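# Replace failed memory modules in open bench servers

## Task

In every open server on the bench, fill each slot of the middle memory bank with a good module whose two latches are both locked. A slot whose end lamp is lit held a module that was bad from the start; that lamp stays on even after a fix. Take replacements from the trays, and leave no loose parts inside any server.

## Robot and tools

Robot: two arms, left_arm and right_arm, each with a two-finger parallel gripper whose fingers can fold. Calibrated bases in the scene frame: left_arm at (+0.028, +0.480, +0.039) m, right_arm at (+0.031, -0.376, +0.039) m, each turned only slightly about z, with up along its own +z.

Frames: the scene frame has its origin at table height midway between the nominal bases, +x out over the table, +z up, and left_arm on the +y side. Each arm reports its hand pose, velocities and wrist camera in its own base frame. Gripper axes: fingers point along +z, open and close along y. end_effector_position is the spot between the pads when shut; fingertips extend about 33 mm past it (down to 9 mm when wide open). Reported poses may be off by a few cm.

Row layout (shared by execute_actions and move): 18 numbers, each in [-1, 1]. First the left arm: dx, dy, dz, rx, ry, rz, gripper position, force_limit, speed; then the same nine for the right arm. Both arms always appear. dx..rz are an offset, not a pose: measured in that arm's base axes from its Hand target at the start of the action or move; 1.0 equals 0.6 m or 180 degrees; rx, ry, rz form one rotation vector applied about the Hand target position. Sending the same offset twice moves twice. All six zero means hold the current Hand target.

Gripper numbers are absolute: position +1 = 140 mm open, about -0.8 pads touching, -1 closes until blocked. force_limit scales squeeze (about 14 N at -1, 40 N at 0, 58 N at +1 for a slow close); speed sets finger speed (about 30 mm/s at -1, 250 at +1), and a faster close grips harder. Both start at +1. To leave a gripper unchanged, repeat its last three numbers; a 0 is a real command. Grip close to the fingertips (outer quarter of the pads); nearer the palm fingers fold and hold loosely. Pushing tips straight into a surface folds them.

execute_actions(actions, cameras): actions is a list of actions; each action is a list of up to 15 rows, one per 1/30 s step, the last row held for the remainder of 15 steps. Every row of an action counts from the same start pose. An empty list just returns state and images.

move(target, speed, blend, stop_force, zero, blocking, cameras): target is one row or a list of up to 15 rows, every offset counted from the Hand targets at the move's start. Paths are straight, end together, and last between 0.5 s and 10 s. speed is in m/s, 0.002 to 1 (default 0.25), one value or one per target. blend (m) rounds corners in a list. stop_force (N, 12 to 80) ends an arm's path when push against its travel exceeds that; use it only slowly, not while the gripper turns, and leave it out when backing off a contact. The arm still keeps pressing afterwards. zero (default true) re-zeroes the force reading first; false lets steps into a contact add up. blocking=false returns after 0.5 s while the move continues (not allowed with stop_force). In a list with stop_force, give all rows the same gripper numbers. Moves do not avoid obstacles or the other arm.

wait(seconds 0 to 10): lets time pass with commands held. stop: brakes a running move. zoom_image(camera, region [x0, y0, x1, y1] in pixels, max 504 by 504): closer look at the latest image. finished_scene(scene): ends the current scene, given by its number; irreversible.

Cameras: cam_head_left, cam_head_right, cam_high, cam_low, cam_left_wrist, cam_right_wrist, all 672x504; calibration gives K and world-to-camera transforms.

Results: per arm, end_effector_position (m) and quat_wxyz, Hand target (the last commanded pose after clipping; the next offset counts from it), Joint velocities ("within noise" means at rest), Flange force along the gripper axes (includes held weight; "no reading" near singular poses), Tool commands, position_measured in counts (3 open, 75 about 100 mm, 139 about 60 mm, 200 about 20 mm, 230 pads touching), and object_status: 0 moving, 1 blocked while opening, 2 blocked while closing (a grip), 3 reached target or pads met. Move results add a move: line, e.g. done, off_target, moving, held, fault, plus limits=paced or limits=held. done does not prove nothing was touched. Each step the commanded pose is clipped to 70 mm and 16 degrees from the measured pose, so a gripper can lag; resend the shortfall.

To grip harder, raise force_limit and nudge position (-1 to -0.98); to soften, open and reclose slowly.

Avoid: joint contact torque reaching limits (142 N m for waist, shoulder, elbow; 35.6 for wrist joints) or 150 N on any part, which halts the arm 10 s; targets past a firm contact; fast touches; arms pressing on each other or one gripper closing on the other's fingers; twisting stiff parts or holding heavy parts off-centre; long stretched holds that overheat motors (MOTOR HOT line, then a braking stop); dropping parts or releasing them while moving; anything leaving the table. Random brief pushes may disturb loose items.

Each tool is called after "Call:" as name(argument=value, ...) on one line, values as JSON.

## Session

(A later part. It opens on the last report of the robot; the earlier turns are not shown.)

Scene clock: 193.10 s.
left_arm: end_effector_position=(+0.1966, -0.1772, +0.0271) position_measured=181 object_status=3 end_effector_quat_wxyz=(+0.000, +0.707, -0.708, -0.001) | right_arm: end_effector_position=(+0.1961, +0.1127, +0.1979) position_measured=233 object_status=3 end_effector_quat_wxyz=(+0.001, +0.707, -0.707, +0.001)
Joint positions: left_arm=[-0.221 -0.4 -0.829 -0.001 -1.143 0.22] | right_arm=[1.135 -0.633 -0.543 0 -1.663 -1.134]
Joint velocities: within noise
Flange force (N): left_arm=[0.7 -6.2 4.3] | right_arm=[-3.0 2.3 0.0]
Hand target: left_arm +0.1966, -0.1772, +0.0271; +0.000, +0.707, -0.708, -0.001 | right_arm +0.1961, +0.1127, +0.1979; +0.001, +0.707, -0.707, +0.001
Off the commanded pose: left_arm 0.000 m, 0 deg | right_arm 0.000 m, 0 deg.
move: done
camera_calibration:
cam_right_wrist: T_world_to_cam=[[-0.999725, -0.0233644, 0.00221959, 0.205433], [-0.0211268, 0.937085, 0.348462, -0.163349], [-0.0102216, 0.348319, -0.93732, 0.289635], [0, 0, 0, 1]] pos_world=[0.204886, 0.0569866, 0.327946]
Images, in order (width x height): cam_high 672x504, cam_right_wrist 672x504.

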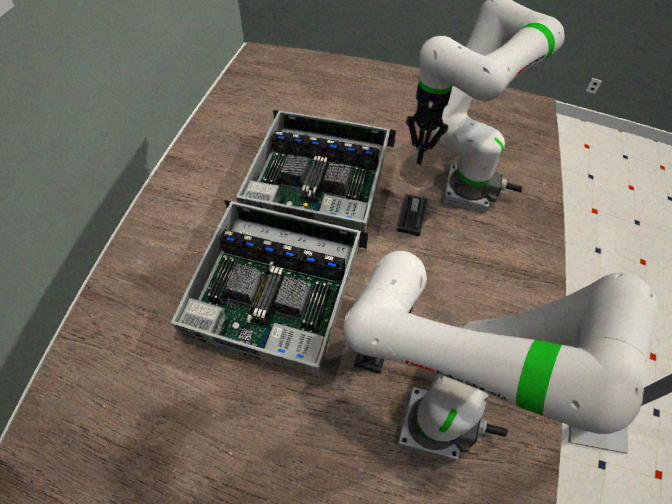

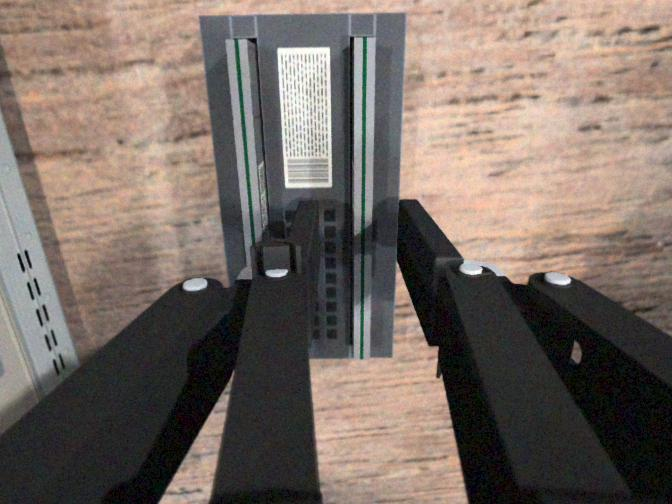

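Call:
move(target=[[0,-0.005,-0.022,0,0,0,-0.41,-1,0,0,0,0,0,0,0,-1,-1,0],[0,-0.005,-0.022,0,0,0,-1,0,-1,0,0,0,0,0,0,-1,-1,0]], speed=0.1, cameras=["cam_right_wrist"])

Call:
wait(seconds=1, cameras=["cam_right_wrist"])

Scene clock: 210.43 s.
left_arm: end_effector_position=(+0.1967, -0.1802, +0.0140) position_measured=184 object_status=0 end_effector_quat_wxyz=(+0.000, +0.707, -0.708, -0.001) | right_arm: end_effector_position=(+0.1961, +0.1127, +0.1979) position_measured=233 object_status=3 end_effector_quat_wxyz=(+0.001, +0.707, -0.707, +0.001)
Joint positions: left_arm=[-0.234 -0.372 -0.846 -0.001 -1.098 0.233] | right_arm=[1.135 -0.633 -0.543 0 -1.663 -1.134]
Joint velocities: within noise
Flange force (N): left_arm=[-30.1 3.2 -96.2] | right_arm=[-2.7 2.3 -0.2]
Hand target: left_arm +0.1966, -0.1802, +0.0139; +0.000, +0.707, -0.708, -0.001 | right_arm +0.1961, +0.1127, +0.1979; +0.001, +0.707, -0.707, +0.001
Off the commanded pose: left_arm 0.000 m, 0 deg | right_arm 0.000 m, 0 deg.
move: done
camera_calibration:
cam_right_wrist: T_world_to_cam=[[-0.999725, -0.0233644, 0.00221959, 0.205433], [-0.0211268, 0.937085, 0.348462, -0.163349], [-0.0102216, 0.348319, -0.93732, 0.289635], [0, 0, 0, 1]] pos_world=[0.204886, 0.0569866, 0.327946]
Images, in order (width x height): cam_right_wrist 672x504.

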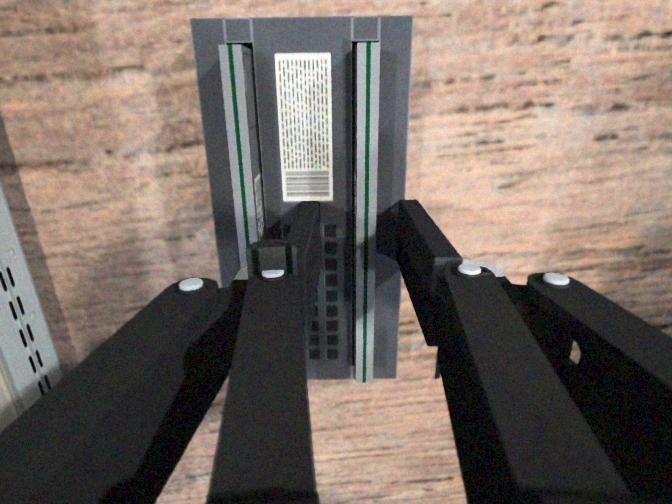

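Scene clock: 211.43 s.
left_arm: end_effector_position=(+0.1966, -0.1802, +0.0139) position_measured=184 object_status=2 end_effector_quat_wxyz=(+0.000, +0.707, -0.708, -0.001) | right_arm: end_effector_position=(+0.1961, +0.1127, +0.1979) position_measured=233 object_status=3 end_effector_quat_wxyz=(+0.001, +0.707, -0.707, +0.001)
Joint positions: left_arm=[-0.234 -0.372 -0.846 -0.001 -1.098 0.233] | right_arm=[1.135 -0.633 -0.543 0 -1.663 -1.134]
Joint velocities: within noise
Flange force (N): left_arm=[-30.0 2.5 -96.6] | right_arm=[-2.5 1.2 -0.1]
Hand target: left_arm +0.1966, -0.1802, +0.0139; +0.000, +0.707, -0.708, -0.001 | right_arm +0.1961, +0.1127, +0.1979; +0.001, +0.707, -0.707, +0.001
Tool commands: left_gripper/position=-1.0 left_gripper/force_limit=+0.0 left_gripper/speed=-1.0 right_gripper/position=-1.0 right_gripper/force_limit=-1.0 right_gripper/speed=+0.0
Off the commanded pose: left_arm 0.000 m, 0 deg | right_arm 0.000 m, 0 deg.
wait: 1.00 s; at rest by 0.17 s
camera_calibration:
cam_right_wrist: T_world_to_cam=[[-0.999725, -0.0233644, 0.00221959, 0.205433], [-0.0211268, 0.937085, 0.348462, -0.163349], [-0.0102216, 0.348319, -0.93732, 0.289635], [0, 0, 0, 1]] pos_world=[0.204886, 0.0569866, 0.327946]
Images, in order (width x height): cam_right_wrist 672x504.

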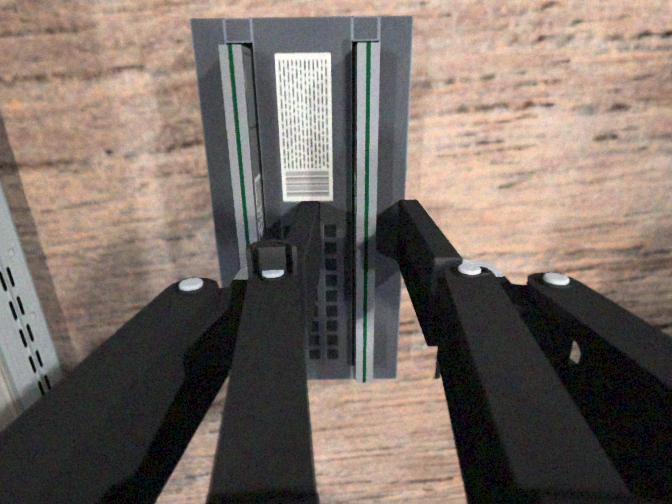

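Call:
move(target=[0,0,0.015,0,0,0,-0.41,0,-1,0,0,0,0,0,0,-1,-1,0], speed=0.1, cameras=["cam_right_wrist"])

Scene clock: 217.83 s.
left_arm: end_effector_position=(+0.1966, -0.1802, +0.0229) position_measured=181 object_status=3 end_effector_quat_wxyz=(+0.000, +0.707, -0.708, -0.001) | right_arm: end_effector_position=(+0.1961, +0.1127, +0.1979) position_measured=233 object_status=3 end_effector_quat_wxyz=(+0.001, +0.707, -0.707, +0.001)
Joint positions: left_arm=[-0.234 -0.386 -0.831 -0.001 -1.127 0.233] | right_arm=[1.135 -0.633 -0.543 0 -1.663 -1.134]
Joint velocities: within noise
Flange force (N): left_arm=[0.4 -6.3 4.2] | right_arm=[-2.5 2.0 -0.1]
Hand target: left_arm +0.1966, -0.1802, +0.0229; +0.000, +0.707, -0.708, -0.001 | right_arm +0.1961, +0.1127, +0.1979; +0.001, +0.707, -0.707, +0.001
Off the commanded pose: left_arm 0.000 m, 0 deg | right_arm 0.000 m, 0 deg.
move: done
camera_calibration:
cam_right_wrist: T_world_to_cam=[[-0.999725, -0.0233644, 0.00221959, 0.205433], [-0.0211268, 0.937085, 0.348462, -0.163349], [-0.0102216, 0.348319, -0.93732, 0.289635], [0, 0, 0, 1]] pos_world=[0.204886, 0.0569866, 0.327946]
Images, in order (width x height): cam_right_wrist 672x504.

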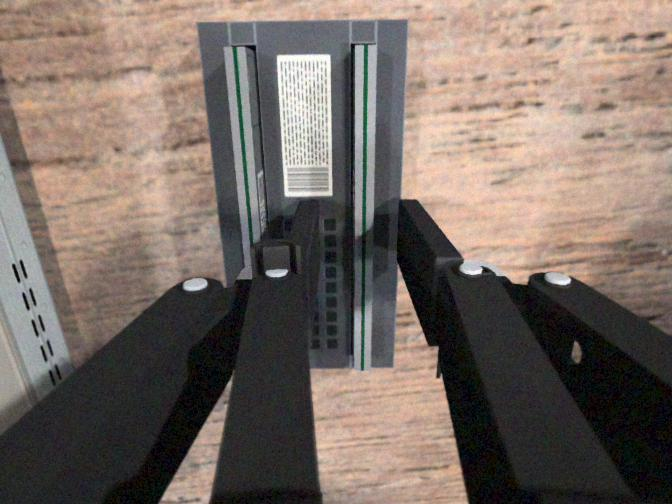

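Call:
move(target=[[0,0,-0.0097,0,0,0,-0.42,0,-1,0,0,0,0,0,0,-1,-1,0],[0,0,-0.0097,0,0,0,-1,0,-1,0,0,0,0,0,0,-1,-1,0]], speed=0.1, cameras=["cam_right_wrist"])

Call:
wait(seconds=1, cameras=["cam_right_wrist"])

Scene clock: 226.00 s.
left_arm: end_effector_position=(+0.1966, -0.1802, +0.0171) position_measured=221 object_status=0 end_effector_quat_wxyz=(+0.000, +0.707, -0.708, -0.001) | right_arm: end_effector_position=(+0.1961, +0.1127, +0.1979) position_measured=233 object_status=3 end_effector_quat_wxyz=(+0.001, +0.707, -0.707, +0.001)
Joint positions: left_arm=[-0.234 -0.377 -0.841 -0.001 -1.108 0.233] | right_arm=[1.135 -0.633 -0.543 0 -1.663 -1.134]
Joint velocities: within noise
Flange force (N): left_arm=[-2.9 -3.8 -11.2] | right_arm=[-2.5 1.8 -0.1]
Hand target: left_arm +0.1966, -0.1802, +0.0171; +0.000, +0.707, -0.708, -0.001 | right_arm +0.1961, +0.1127, +0.1979; +0.001, +0.707, -0.707, +0.001
Off the commanded pose: left_arm 0.000 m, 0 deg | right_arm 0.000 m, 0 deg.
move: done
camera_calibration:
cam_right_wrist: T_world_to_cam=[[-0.999725, -0.0233644, 0.00221959, 0.205433], [-0.0211268, 0.937085, 0.348462, -0.163349], [-0.0102216, 0.348319, -0.93732, 0.289635], [0, 0, 0, 1]] pos_world=[0.204886, 0.0569866, 0.327946]
Images, in order (width x height): cam_right_wrist 672x504.

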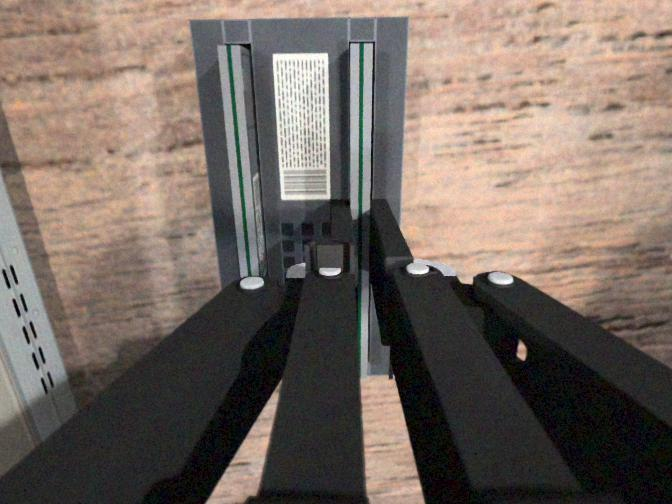

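Scene clock: 227.00 s.
left_arm: end_effector_position=(+0.1966, -0.1802, +0.0171) position_measured=221 object_status=2 end_effector_quat_wxyz=(+0.000, +0.707, -0.708, -0.001) | right_arm: end_effector_position=(+0.1961, +0.1127, +0.1979) position_measured=233 object_status=3 end_effector_quat_wxyz=(+0.001, +0.707, -0.707, +0.001)
Joint positions: left_arm=[-0.234 -0.377 -0.841 -0.001 -1.108 0.233] | right_arm=[1.135 -0.633 -0.543 0 -1.663 -1.134]
Joint velocities: within noise
Flange force (N): left_arm=[-3.4 -3.5 -11.2] | right_arm=[-2.7 1.7 -0.4]
Hand target: left_arm +0.1966, -0.1802, +0.0171; +0.000, +0.707, -0.708, -0.001 | right_arm +0.1961, +0.1127, +0.1979; +0.001, +0.707, -0.707, +0.001
Tool commands: left_gripper/position=-1.0 left_gripper/force_limit=+0.0 left_gripper/speed=-1.0 right_gripper/position=-1.0 right_gripper/force_limit=-1.0 right_gripper/speed=+0.0
Off the commanded pose: left_arm 0.000 m, 0 deg | right_arm 0.000 m, 0 deg.
wait: 1.00 s; at rest by 0.17 s
camera_calibration:
cam_right_wrist: T_world_to_cam=[[-0.999725, -0.0233644, 0.00221959, 0.205433], [-0.0211268, 0.937085, 0.348462, -0.163349], [-0.0102216, 0.348319, -0.93732, 0.289635], [0, 0, 0, 1]] pos_world=[0.204886, 0.0569866, 0.327946]
Images, in order (width x height): cam_right_wrist 672x504.

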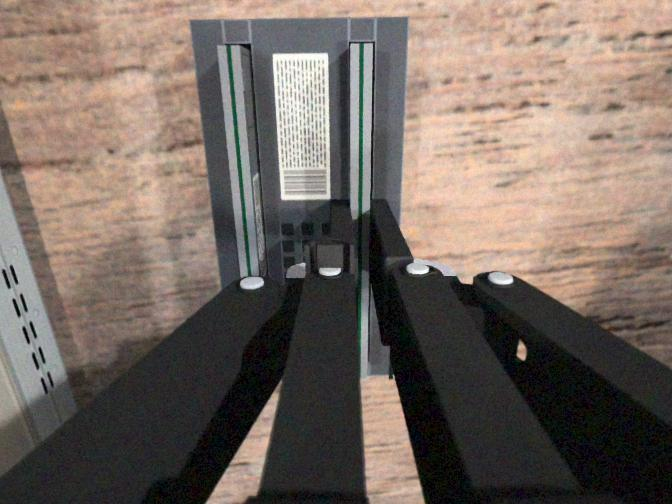

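Call:
move(target=[0,0,0.17,0,0,0,-1,0,-1,0,0,0,0,0,0,-1,-1,0], speed=0.12)

Call:
zoom_image(camera="cam_right_wrist", region=[200, 0, 500, 300])

Call:
zoom_image(camera="cam_low", region=[200, 80, 400, 260])

Scene clock: 235.83 s.
left_arm: end_effector_position=(+0.1966, -0.1802, +0.1191) position_measured=221 object_status=2 end_effector_quat_wxyz=(+0.000, +0.707, -0.708, -0.001) | right_arm: end_effector_position=(+0.1961, +0.1127, +0.1979) position_measured=233 object_status=3 end_effector_quat_wxyz=(+0.001, +0.707, -0.707, +0.001)
Joint positions: left_arm=[-0.234 -0.482 -0.652 -0.001 -1.403 0.233] | right_arm=[1.135 -0.633 -0.543 0 -1.663 -1.134]
Joint velocities: within noise
Flange force (N): left_arm=[0.6 -5.7 2.7] | right_arm=[-3.0 2.0 0.2]
Hand target: left_arm +0.1966, -0.1802, +0.1191; +0.000, +0.707, -0.708, -0.001 | right_arm +0.1961, +0.1127, +0.1979; +0.001, +0.707, -0.707, +0.001
Off the commanded pose: left_arm 0.000 m, 0 deg | right_arm 0.000 m, 0 deg.
move: done
camera_calibration:
cam_left_wrist: T_world_to_cam=[[-0.999588, 0.0286862, 0.00130339, 0.210962], [0.0272485, 0.933212, 0.358291, 0.123096], [0.00906167, 0.358179, -0.933609, 0.313278], [0, 0, 0, 1]] pos_world=[0.204682, -0.233136, 0.2481]
cam_right_wrist: T_world_to_cam=[[-0.999725, -0.0233644, 0.00221959, 0.205433], [-0.0211268, 0.937085, 0.348462, -0.163349], [-0.0102216, 0.348319, -0.93732, 0.289635], [0, 0, 0, 1]] pos_world=[0.204886, 0.0569866, 0.327946]

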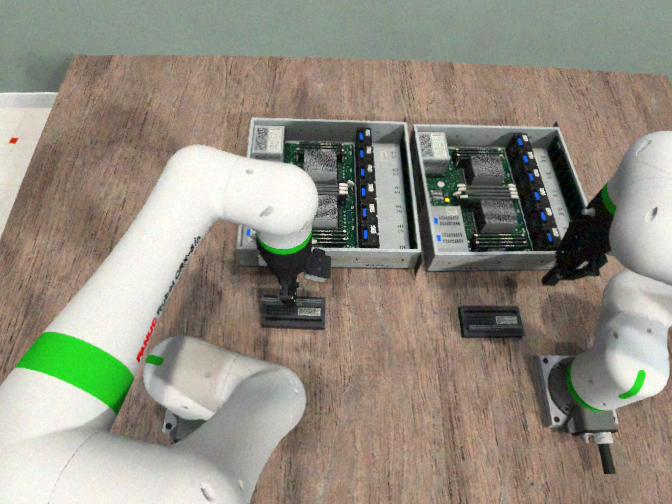

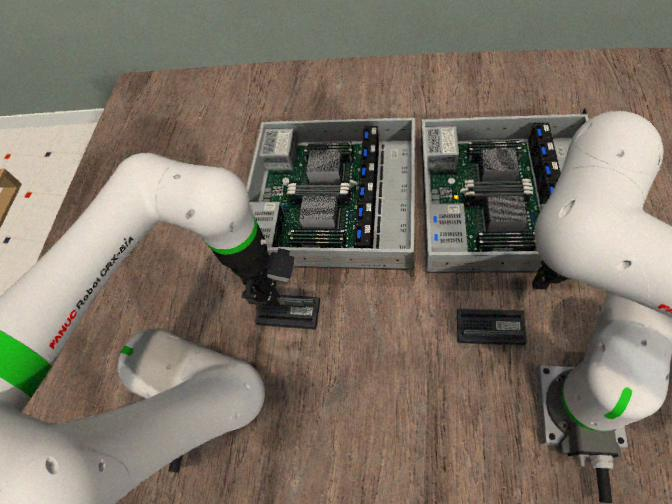

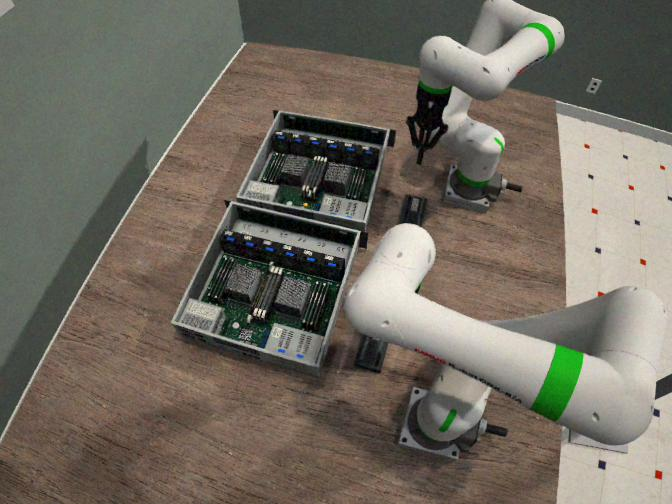

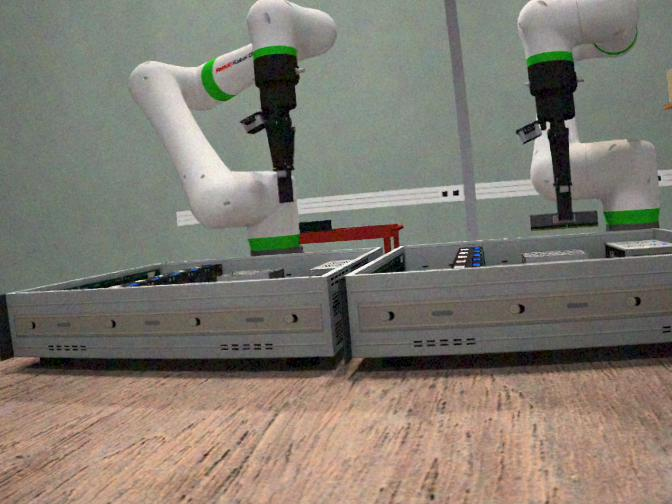

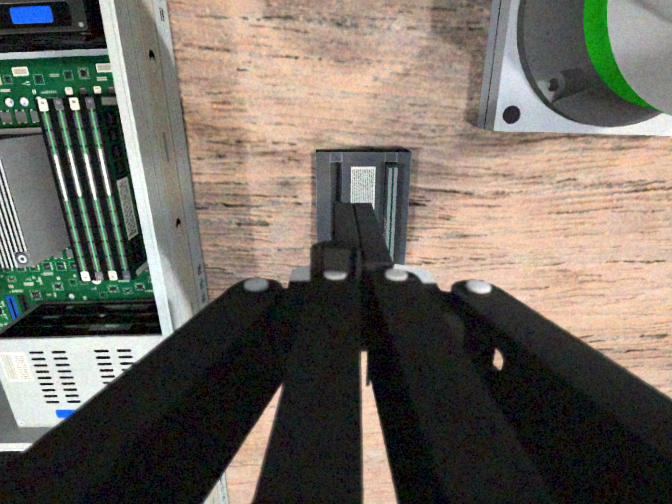

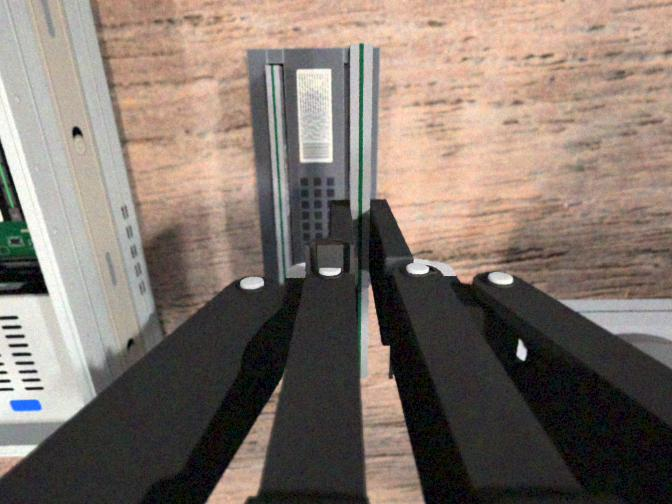

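Scaled by 1.680.

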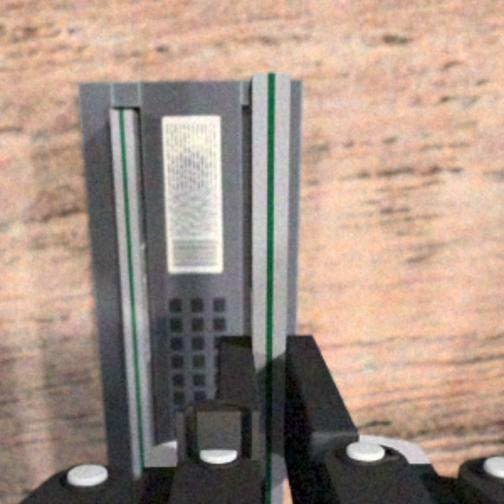

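Scaled by 2.520.

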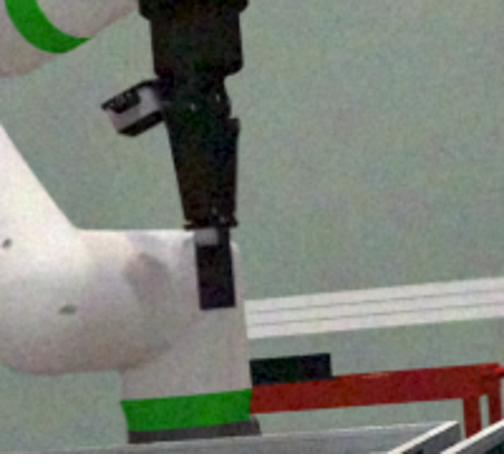

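Call:
zoom_image(camera="cam_low", region=[515, 190, 615, 245])

Call:
zoom_image(camera="cam_right_wrist", region=[330, 170, 400, 240])

Scaled by 5.040.

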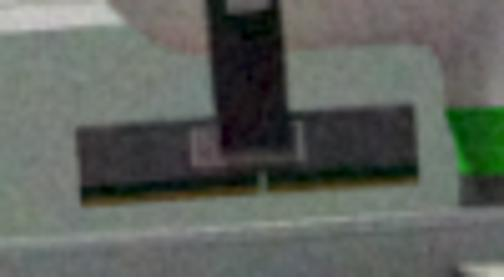

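Scaled by 7.200.

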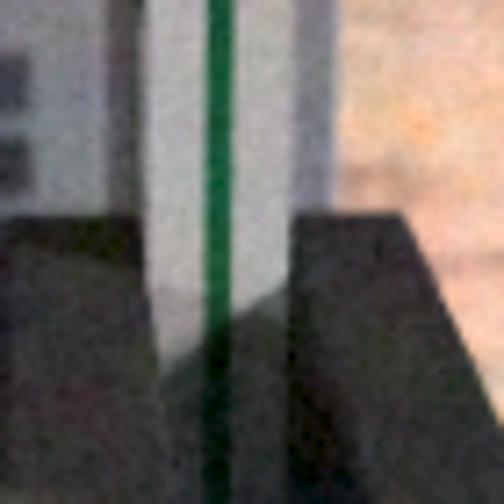

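Call:
move(target=[[0,0,0.17,0,0,0,-1,0,-1,0,0,0,0,0,0,-1,-1,0],[0.506,-0.04,0.17,0,0,0,-1,0,-1,0,0,0,0,0,0,-1,-1,0]], speed=0.2, blend=[0.04,0], cameras=["cam_right_wrist"])

Call:
zoom_image(camera="cam_right_wrist", region=[180, 20, 400, 240])

Scene clock: 261.67 s.
left_arm: end_effector_position=(+0.5002, -0.2041, +0.2211) position_measured=221 object_status=2 end_effector_quat_wxyz=(+0.000, +0.707, -0.708, -0.001) | right_arm: end_effector_position=(+0.1961, +0.1127, +0.1979) position_measured=233 object_status=3 end_effector_quat_wxyz=(+0.001, +0.707, -0.707, +0.001)
Joint positions: left_arm=[-0.145 0.234 0.22 -0.001 -1.558 0.144] | right_arm=[1.135 -0.633 -0.543 0 -1.663 -1.134]
Joint velocities: within noise
Flange force (N): left_arm=[-1.0 -3.7 2.1] | right_arm=[-2.7 1.0 -0.1]
Hand target: left_arm +0.5002, -0.2042, +0.2211; +0.000, +0.707, -0.708, -0.001 | right_arm +0.1961, +0.1127, +0.1979; +0.001, +0.707, -0.707, +0.001
Off the commanded pose: left_arm 0.000 m, 0 deg | right_arm 0.000 m, 0 deg.
move: done
camera_calibration:
cam_right_wrist: T_world_to_cam=[[-0.999725, -0.0233644, 0.00221959, 0.205433], [-0.0211268, 0.937085, 0.348462, -0.163349], [-0.0102216, 0.348319, -0.93732, 0.289635], [0, 0, 0, 1]] pos_world=[0.204886, 0.0569866, 0.327946]
Images, in order (width x height): cam_right_wrist 672x504.

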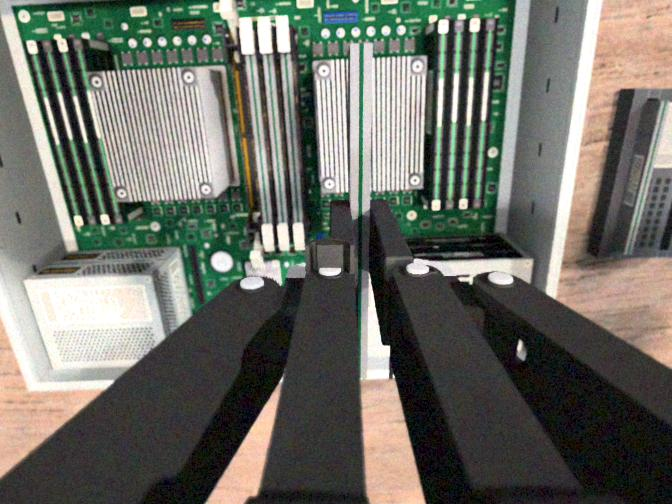

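Scaled by 2.291.

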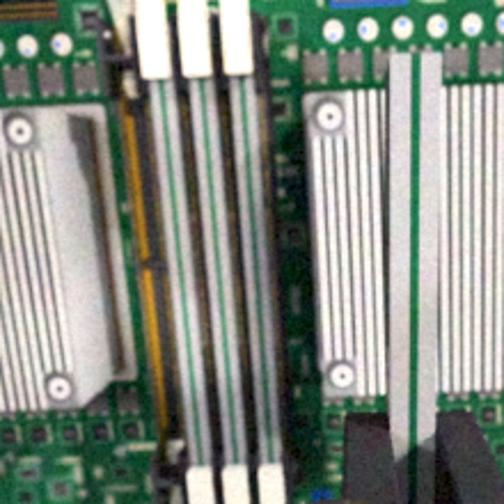

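Call:
move(target=[0.139,-0.03,0,0,0,-1,-1,0,-1,0,0,0,0,0,0,-1,-1,0], cameras=["cam_right_wrist","cam_low"], speed=0.4)

Call:
zoom_image(camera="cam_right_wrist", region=[230, 20, 480, 270])

Call:
zoom_image(camera="cam_low", region=[430, 60, 620, 200])

Scene clock: 285.03 s.
left_arm: end_effector_position=(+0.5836, -0.2222, +0.2211) position_measured=221 object_status=2 end_effector_quat_wxyz=(+0.001, +0.708, +0.707, +0.000) | right_arm: end_effector_position=(+0.1961, +0.1127, +0.1979) position_measured=233 object_status=3 end_effector_quat_wxyz=(+0.001, +0.707, -0.707, +0.001)
Joint positions: left_arm=[-0.154 0.457 0.514 0.001 -1.626 -2.989] | right_arm=[1.135 -0.633 -0.543 0 -1.663 -1.134]
Joint velocities: within noise
Flange force (N): left_arm=[0.5 3.6 1.7] | right_arm=[-3.1 1.2 -0.1]
Hand target: left_arm +0.5836, -0.2222, +0.2211; +0.001, +0.708, +0.707, +0.000 | right_arm +0.1961, +0.1127, +0.1979; +0.001, +0.707, -0.707, +0.001
Off the commanded pose: left_arm 0.000 m, 0 deg | right_arm 0.000 m, 0 deg.
move: done
camera_calibration:
cam_right_wrist: T_world_to_cam=[[-0.999725, -0.0233644, 0.00221959, 0.205433], [-0.0211268, 0.937085, 0.348462, -0.163349], [-0.0102216, 0.348319, -0.93732, 0.289635], [0, 0, 0, 1]] pos_world=[0.204886, 0.0569866, 0.327946]
Images, in order (width x height): cam_low 672x504, cam_right_wrist 672x504.

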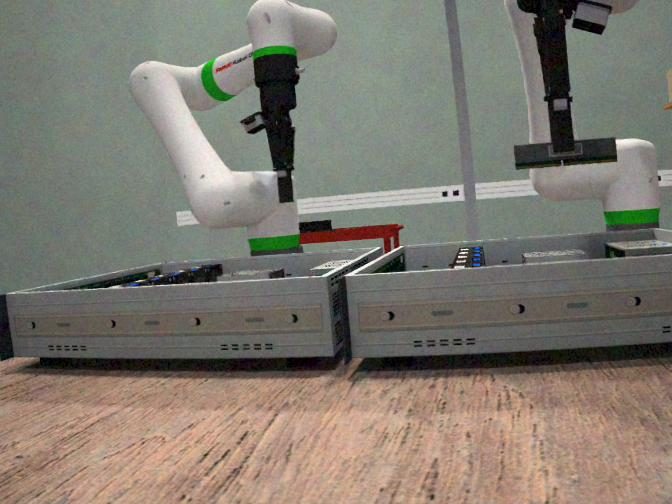

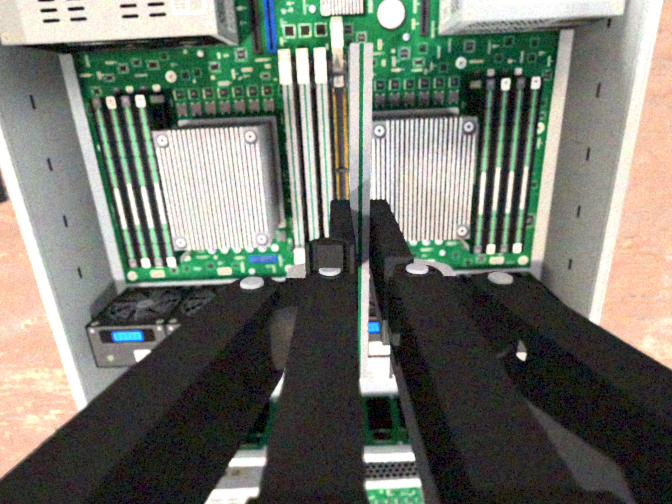

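Scaled by 2.016.

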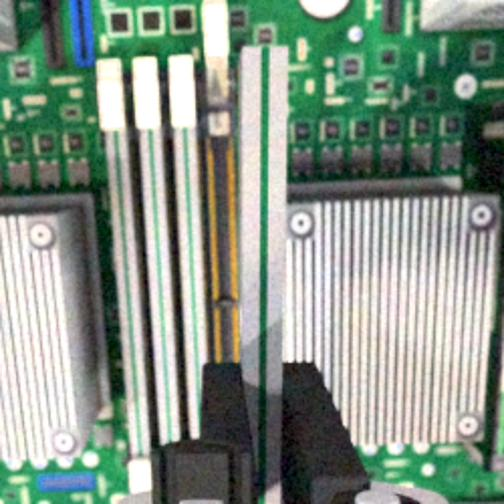

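Scaled by 2.653.

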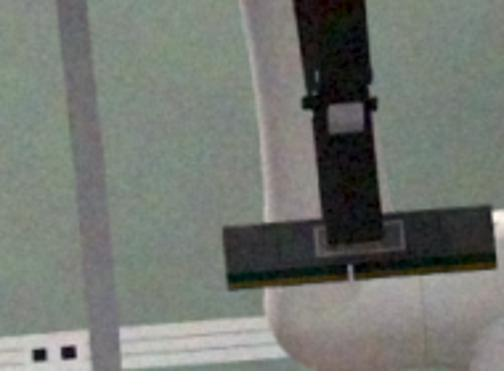

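Call:
move(target=[-0.0035,0,-0.11,0,0,0,-1,0,-1,0,0,0,0,0,0,-1,-1,0], cameras=["cam_right_wrist","cam_low"], speed=0.15)

Call:
zoom_image(camera="cam_right_wrist", region=[260, 0, 420, 160])

Scene clock: 303.80 s.
left_arm: end_effector_position=(+0.5815, -0.2222, +0.1552) position_measured=221 object_status=2 end_effector_quat_wxyz=(+0.001, +0.708, +0.707, +0.000) | right_arm: end_effector_position=(+0.1961, +0.1127, +0.1979) position_measured=233 object_status=3 end_effector_quat_wxyz=(+0.001, +0.707, -0.707, +0.001)
Joint positions: left_arm=[-0.154 0.455 0.358 0.001 -1.472 -2.989] | right_arm=[1.135 -0.633 -0.543 0 -1.663 -1.134]
Joint velocities: within noise
Flange force (N): left_arm=[0.6 3.4 2.4] | right_arm=[-2.5 1.8 0.0]
Hand target: left_arm +0.5815, -0.2222, +0.1551; +0.001, +0.708, +0.707, +0.000 | right_arm +0.1961, +0.1127, +0.1979; +0.001, +0.707, -0.707, +0.001
Off the commanded pose: left_arm 0.000 m, 0 deg | right_arm 0.000 m, 0 deg.
move: done
camera_calibration:
cam_right_wrist: T_world_to_cam=[[-0.999725, -0.0233644, 0.00221959, 0.205433], [-0.0211268, 0.937085, 0.348462, -0.163349], [-0.0102216, 0.348319, -0.93732, 0.289635], [0, 0, 0, 1]] pos_world=[0.204886, 0.0569866, 0.327946]
Images, in order (width x height): cam_low 672x504, cam_right_wrist 672x504.

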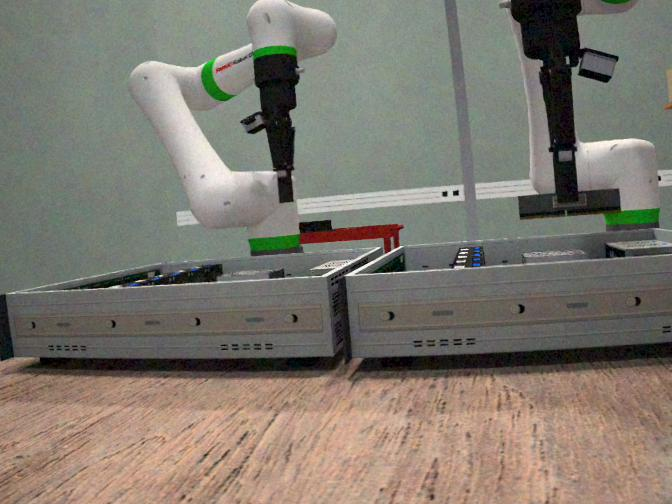

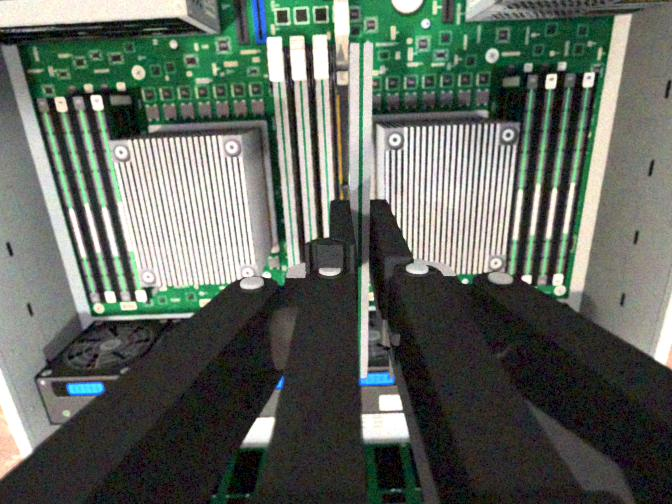

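Scaled by 3.150.

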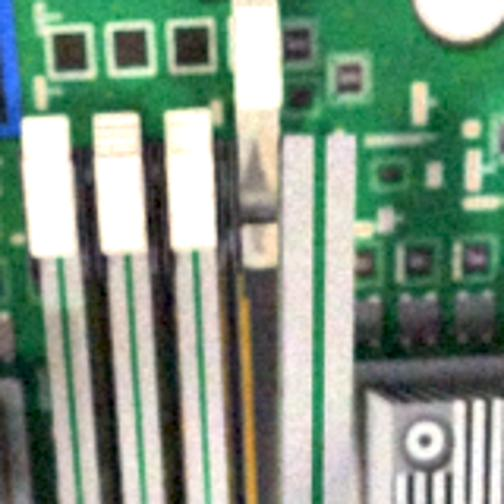

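Call:
move(target=[-0.0058,0.001,-0.115,0,0,0,-1,0,-1,0,0,0,0,0,0,-1,-1,0], cameras=["cam_right_wrist","cam_high"], speed=0.1)

Call:
zoom_image(camera="cam_right_wrist", region=[260, 0, 420, 160])

Call:
zoom_image(camera="cam_high", region=[180, 220, 330, 340])

Scene clock: 331.53 s.
left_arm: end_effector_position=(+0.5781, -0.2216, +0.0861) position_measured=221 object_status=2 end_effector_quat_wxyz=(+0.001, +0.708, +0.707, +0.000) | right_arm: end_effector_position=(+0.1961, +0.1127, +0.1979) position_measured=233 object_status=3 end_effector_quat_wxyz=(+0.001, +0.707, -0.707, +0.001)
Joint positions: left_arm=[-0.154 0.477 0.226 0.001 -1.318 -2.989] | right_arm=[1.135 -0.633 -0.543 0 -1.663 -1.134]
Joint velocities: within noise
Flange force (N): left_arm=[0.2 3.5 2.8] | right_arm=[-2.8 1.9 -0.1]
Hand target: left_arm +0.5781, -0.2216, +0.0861; +0.001, +0.708, +0.707, +0.000 | right_arm +0.1961, +0.1127, +0.1979; +0.001, +0.707, -0.707, +0.001
Off the commanded pose: left_arm 0.000 m, 0 deg | right_arm 0.000 m, 0 deg.
move: done
camera_calibration:
cam_right_wrist: T_world_to_cam=[[-0.999725, -0.0233644, 0.00221959, 0.205433], [-0.0211268, 0.937085, 0.348462, -0.163349], [-0.0102216, 0.348319, -0.93732, 0.289635], [0, 0, 0, 1]] pos_world=[0.204886, 0.0569866, 0.327946]
Images, in order (width x height): cam_high 672x504, cam_right_wrist 672x504.

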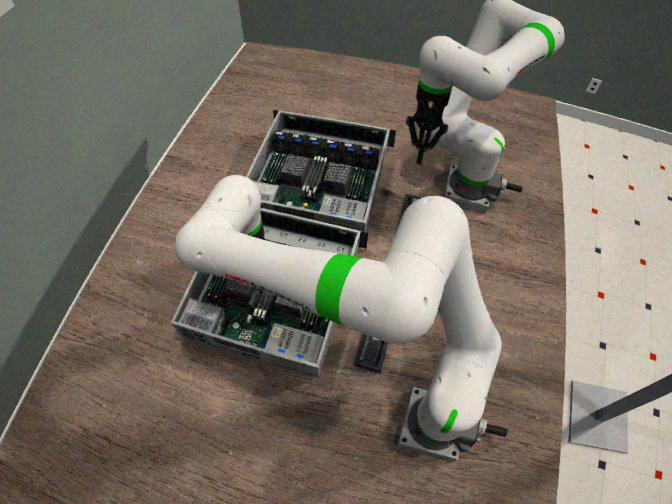

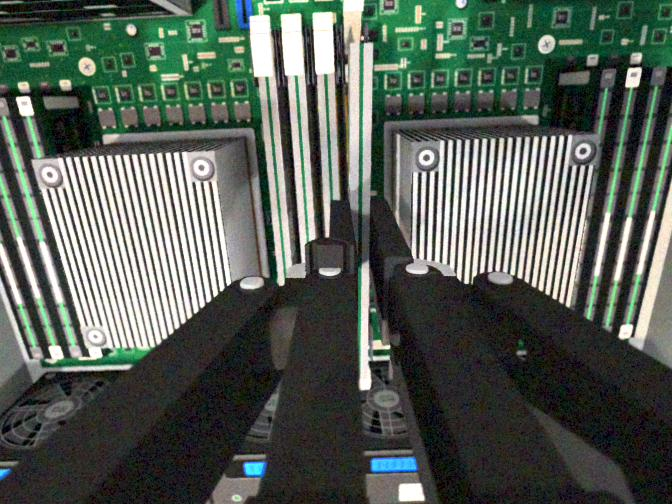

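Scaled by 3.150.

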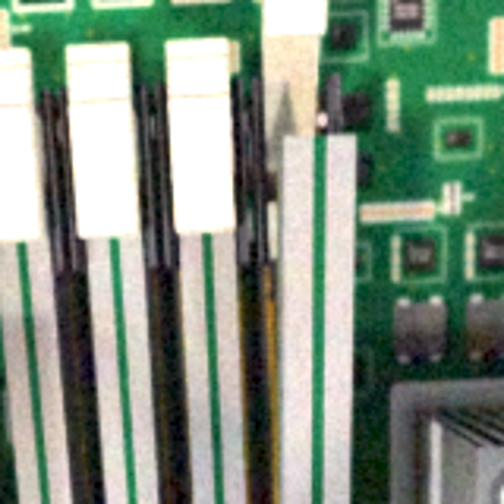

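Scaled by 3.360.

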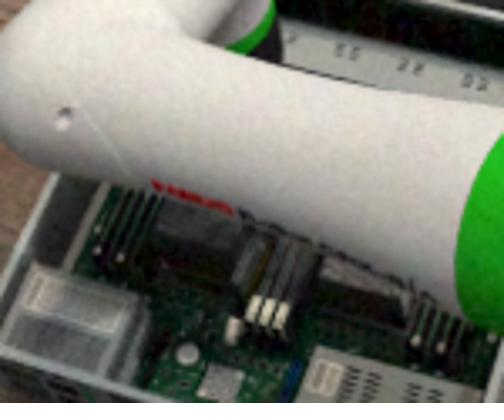

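Call:
move(target=[0,0.0,-0.038,0,0,0,-1,0,-1,0,0,0,0,0,0,-1,-1,0], cameras=["cam_right_wrist"], speed=0.03, stop_force=14)

Call:
zoom_image(camera="cam_right_wrist", region=[260, 0, 420, 160])

Scene clock: 344.80 s.
left_arm: end_effector_position=(+0.5782, -0.2217, +0.0789) position_measured=221 object_status=2 end_effector_quat_wxyz=(+0.001, +0.708, +0.707, +0.000) | right_arm: end_effector_position=(+0.1961, +0.1127, +0.1979) position_measured=233 object_status=3 end_effector_quat_wxyz=(+0.001, +0.707, -0.707, +0.001)
Joint positions: left_arm=[-0.154 0.481 0.215 0.001 -1.302 -2.989] | right_arm=[1.135 -0.633 -0.543 0 -1.663 -1.134]
Joint velocities: within noise
Flange force (N): left_arm=[8.5 -2.3 -52.5] | right_arm=[-2.5 2.0 -0.2]
Hand target: left_arm +0.5782, -0.2217, +0.0789; +0.001, +0.708, +0.707, +0.000 (not the last commanded pose) | right_arm +0.1961, +0.1127, +0.1979; +0.001, +0.707, -0.707, +0.001
Off the commanded pose: left_arm 0.016 m, 0 deg | right_arm 0.000 m, 0 deg.
move: contact (left_arm)
camera_calibration:
cam_right_wrist: T_world_to_cam=[[-0.999725, -0.0233644, 0.00221959, 0.205433], [-0.0211268, 0.937085, 0.348462, -0.163349], [-0.0102216, 0.348319, -0.93732, 0.289635], [0, 0, 0, 1]] pos_world=[0.204886, 0.0569866, 0.327946]
Images, in order (width x height): cam_right_wrist 672x504.

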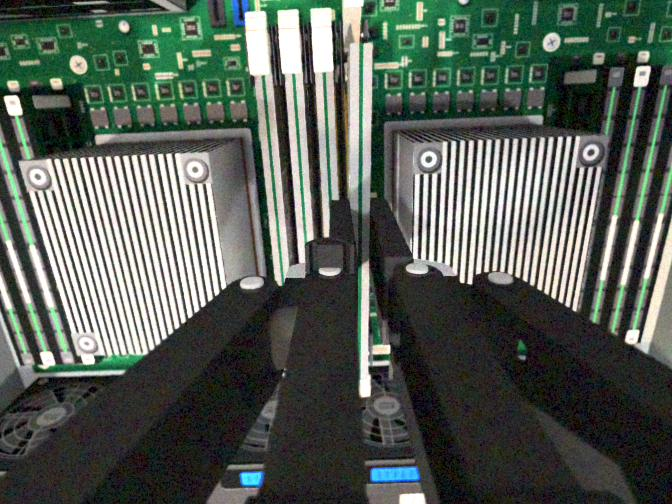

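Scaled by 3.150.

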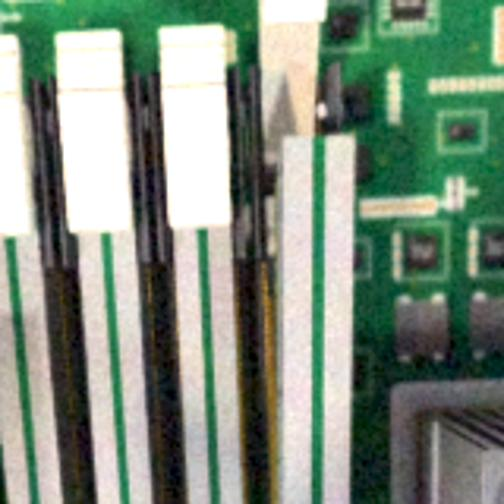

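Call:
move(target=[[0,0,0.009,0,0,0,-1,0,-1,0,0,0,0,0,0,-1,-1,0],[0,-0.0042,0.009,0,0,0,-1,0,-1,0,0,0,0,0,0,-1,-1,0]], cameras=[], speed=0.05)

Call:
move(target=[0,0.0,-0.035,0,0,0,-1,0,-1,0,0,0,0,0,0,-1,-1,0], cameras=["cam_right_wrist"], speed=0.015, stop_force=14)

Call:
zoom_image(camera="cam_right_wrist", region=[260, 0, 420, 160])

Call:
zoom_image(camera="cam_right_wrist", region=[320, 340, 420, 420])

Scene clock: 378.90 s.
left_arm: end_effector_position=(+0.5782, -0.2242, +0.0843) position_measured=221 object_status=2 end_effector_quat_wxyz=(+0.001, +0.708, +0.707, +0.000) | right_arm: end_effector_position=(+0.1961, +0.1127, +0.1979) position_measured=233 object_status=3 end_effector_quat_wxyz=(+0.001, +0.707, -0.707, +0.001)
Joint positions: left_arm=[-0.158 0.48 0.226 0.001 -1.315 -2.985] | right_arm=[1.135 -0.633 -0.543 0 -1.663 -1.134]
Joint velocities: within noise
Flange force (N): left_arm=[1.1 3.3 2.7] | right_arm=[-2.6 1.7 -0.1]
Hand target: left_arm +0.5782, -0.2242, +0.0843; +0.001, +0.708, +0.707, +0.000 | right_arm +0.1961, +0.1127, +0.1979; +0.001, +0.707, -0.707, +0.001
Off the commanded pose: left_arm 0.000 m, 0 deg | right_arm 0.000 m, 0 deg.
move: done
No camera images: "cameras" was empty.

Scene clock: 380.43 s.
left_arm: end_effector_position=(+0.5782, -0.2242, +0.0701) position_measured=221 object_status=2 end_effector_quat_wxyz=(+0.001, +0.708, +0.707, +0.000) | right_arm: end_effector_position=(+0.1961, +0.1127, +0.1979) position_measured=233 object_status=3 end_effector_quat_wxyz=(+0.001, +0.707, -0.707, +0.001)
Joint positions: left_arm=[-0.158 0.489 0.205 0.001 -1.285 -2.985] | right_arm=[1.135 -0.633 -0.543 0 -1.663 -1.134]
Joint velocities: within noise
Flange force (N): left_arm=[7.4 -1.9 -21.0] | right_arm=[-2.7 1.8 -0.3]
Hand target: left_arm +0.5782, -0.2242, +0.0701; +0.001, +0.708, +0.707, +0.000 (not the last commanded pose) | right_arm +0.1961, +0.1127, +0.1979; +0.001, +0.707, -0.707, +0.001
Off the commanded pose: left_arm 0.007 m, 0 deg | right_arm 0.000 m, 0 deg.
move: contact (left_arm)
camera_calibration:
cam_right_wrist: T_world_to_cam=[[-0.999725, -0.0233644, 0.00221959, 0.205433], [-0.0211268, 0.937085, 0.348462, -0.163349], [-0.0102216, 0.348319, -0.93732, 0.289635], [0, 0, 0, 1]] pos_world=[0.204886, 0.0569866, 0.327946]
Images, in order (width x height): cam_right_wrist 672x504.

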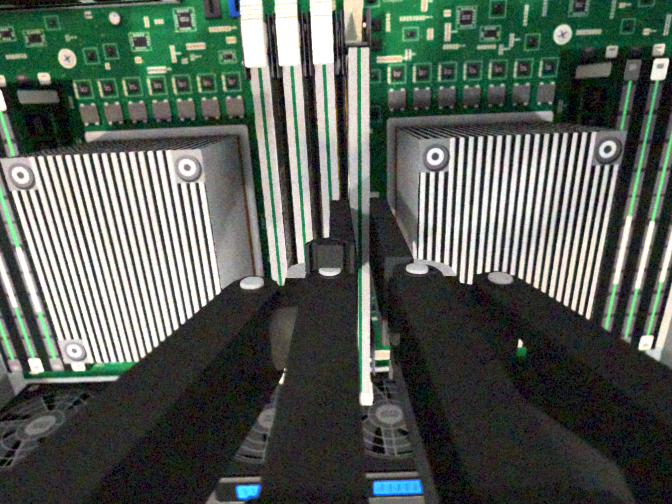

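Scaled by 3.150.

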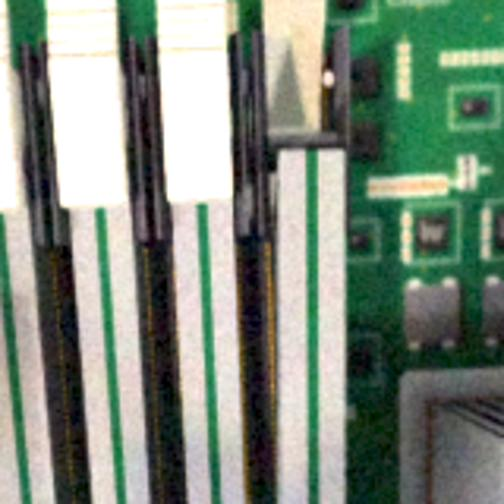

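Scaled by 5.040.

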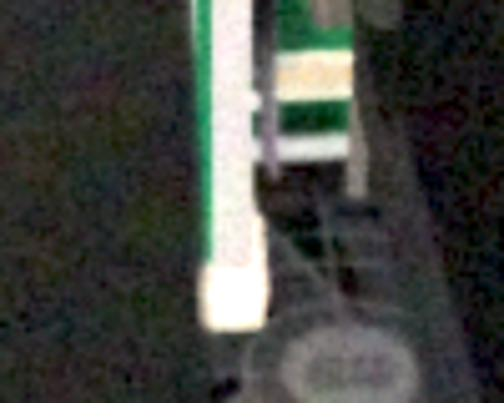

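Call:
move(target=[[0,0,0.015,0,0,0,-1,0,-1,0,0,0,0,0,0,-1,-1,0],[0.0037,0,0.015,0,0,0.0102,-1,0,-1,0,0,0,0,0,0,-1,-1,0]], cameras=["cam_right_wrist","cam_low"], speed=0.05)

Call:
zoom_image(camera="cam_right_wrist", region=[260, 0, 420, 160])

Call:
zoom_image(camera="cam_right_wrist", region=[320, 340, 420, 420])

Call:
zoom_image(camera="cam_low", region=[500, 150, 640, 260])

Scene clock: 407.03 s.
left_arm: end_effector_position=(+0.5804, -0.2242, +0.0791) position_measured=221 object_status=2 end_effector_quat_wxyz=(+0.001, +0.696, +0.718, +0.000) | right_arm: end_effector_position=(+0.1961, +0.1127, +0.1979) position_measured=233 object_status=3 end_effector_quat_wxyz=(+0.001, +0.707, -0.707, +0.001)
Joint positions: left_arm=[-0.157 0.488 0.226 0.001 -1.306 -2.954] | right_arm=[1.135 -0.633 -0.543 0 -1.663 -1.134]
Joint velocities: within noise
Flange force (N): left_arm=[0.0 -0.5 2.8] | right_arm=[-2.5 1.1 -0.1]
Hand target: left_arm +0.5804, -0.2242, +0.0791; +0.001, +0.696, +0.718, +0.000 | right_arm +0.1961, +0.1127, +0.1979; +0.001, +0.707, -0.707, +0.001
Off the commanded pose: left_arm 0.000 m, 0 deg | right_arm 0.000 m, 0 deg.
move: done
camera_calibration:
cam_right_wrist: T_world_to_cam=[[-0.999725, -0.0233644, 0.00221959, 0.205433], [-0.0211268, 0.937085, 0.348462, -0.163349], [-0.0102216, 0.348319, -0.93732, 0.289635], [0, 0, 0, 1]] pos_world=[0.204886, 0.0569866, 0.327946]
Images, in order (width x height): cam_low 672x504, cam_right_wrist 672x504.

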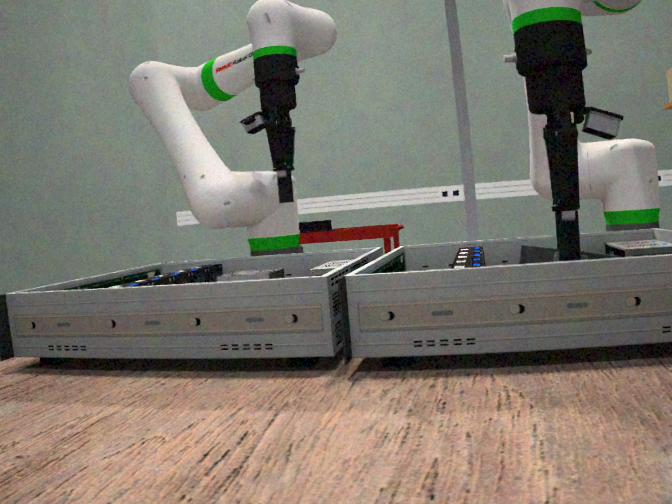

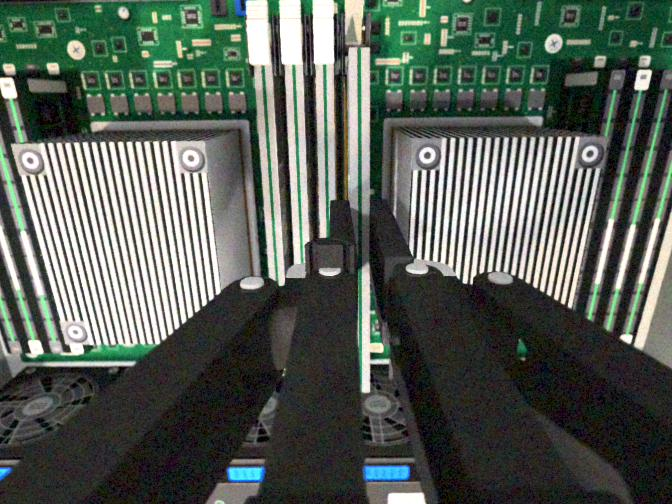

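Scaled by 3.150.

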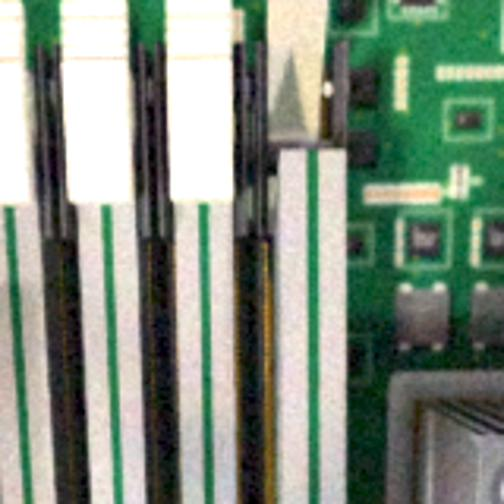

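Scaled by 5.040.

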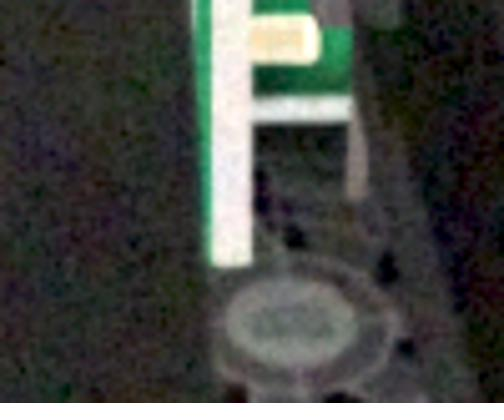

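Scaled by 3.600.

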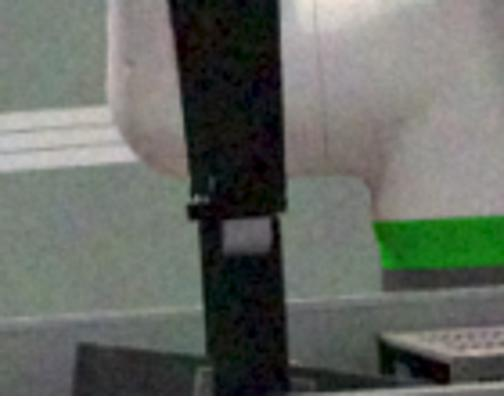

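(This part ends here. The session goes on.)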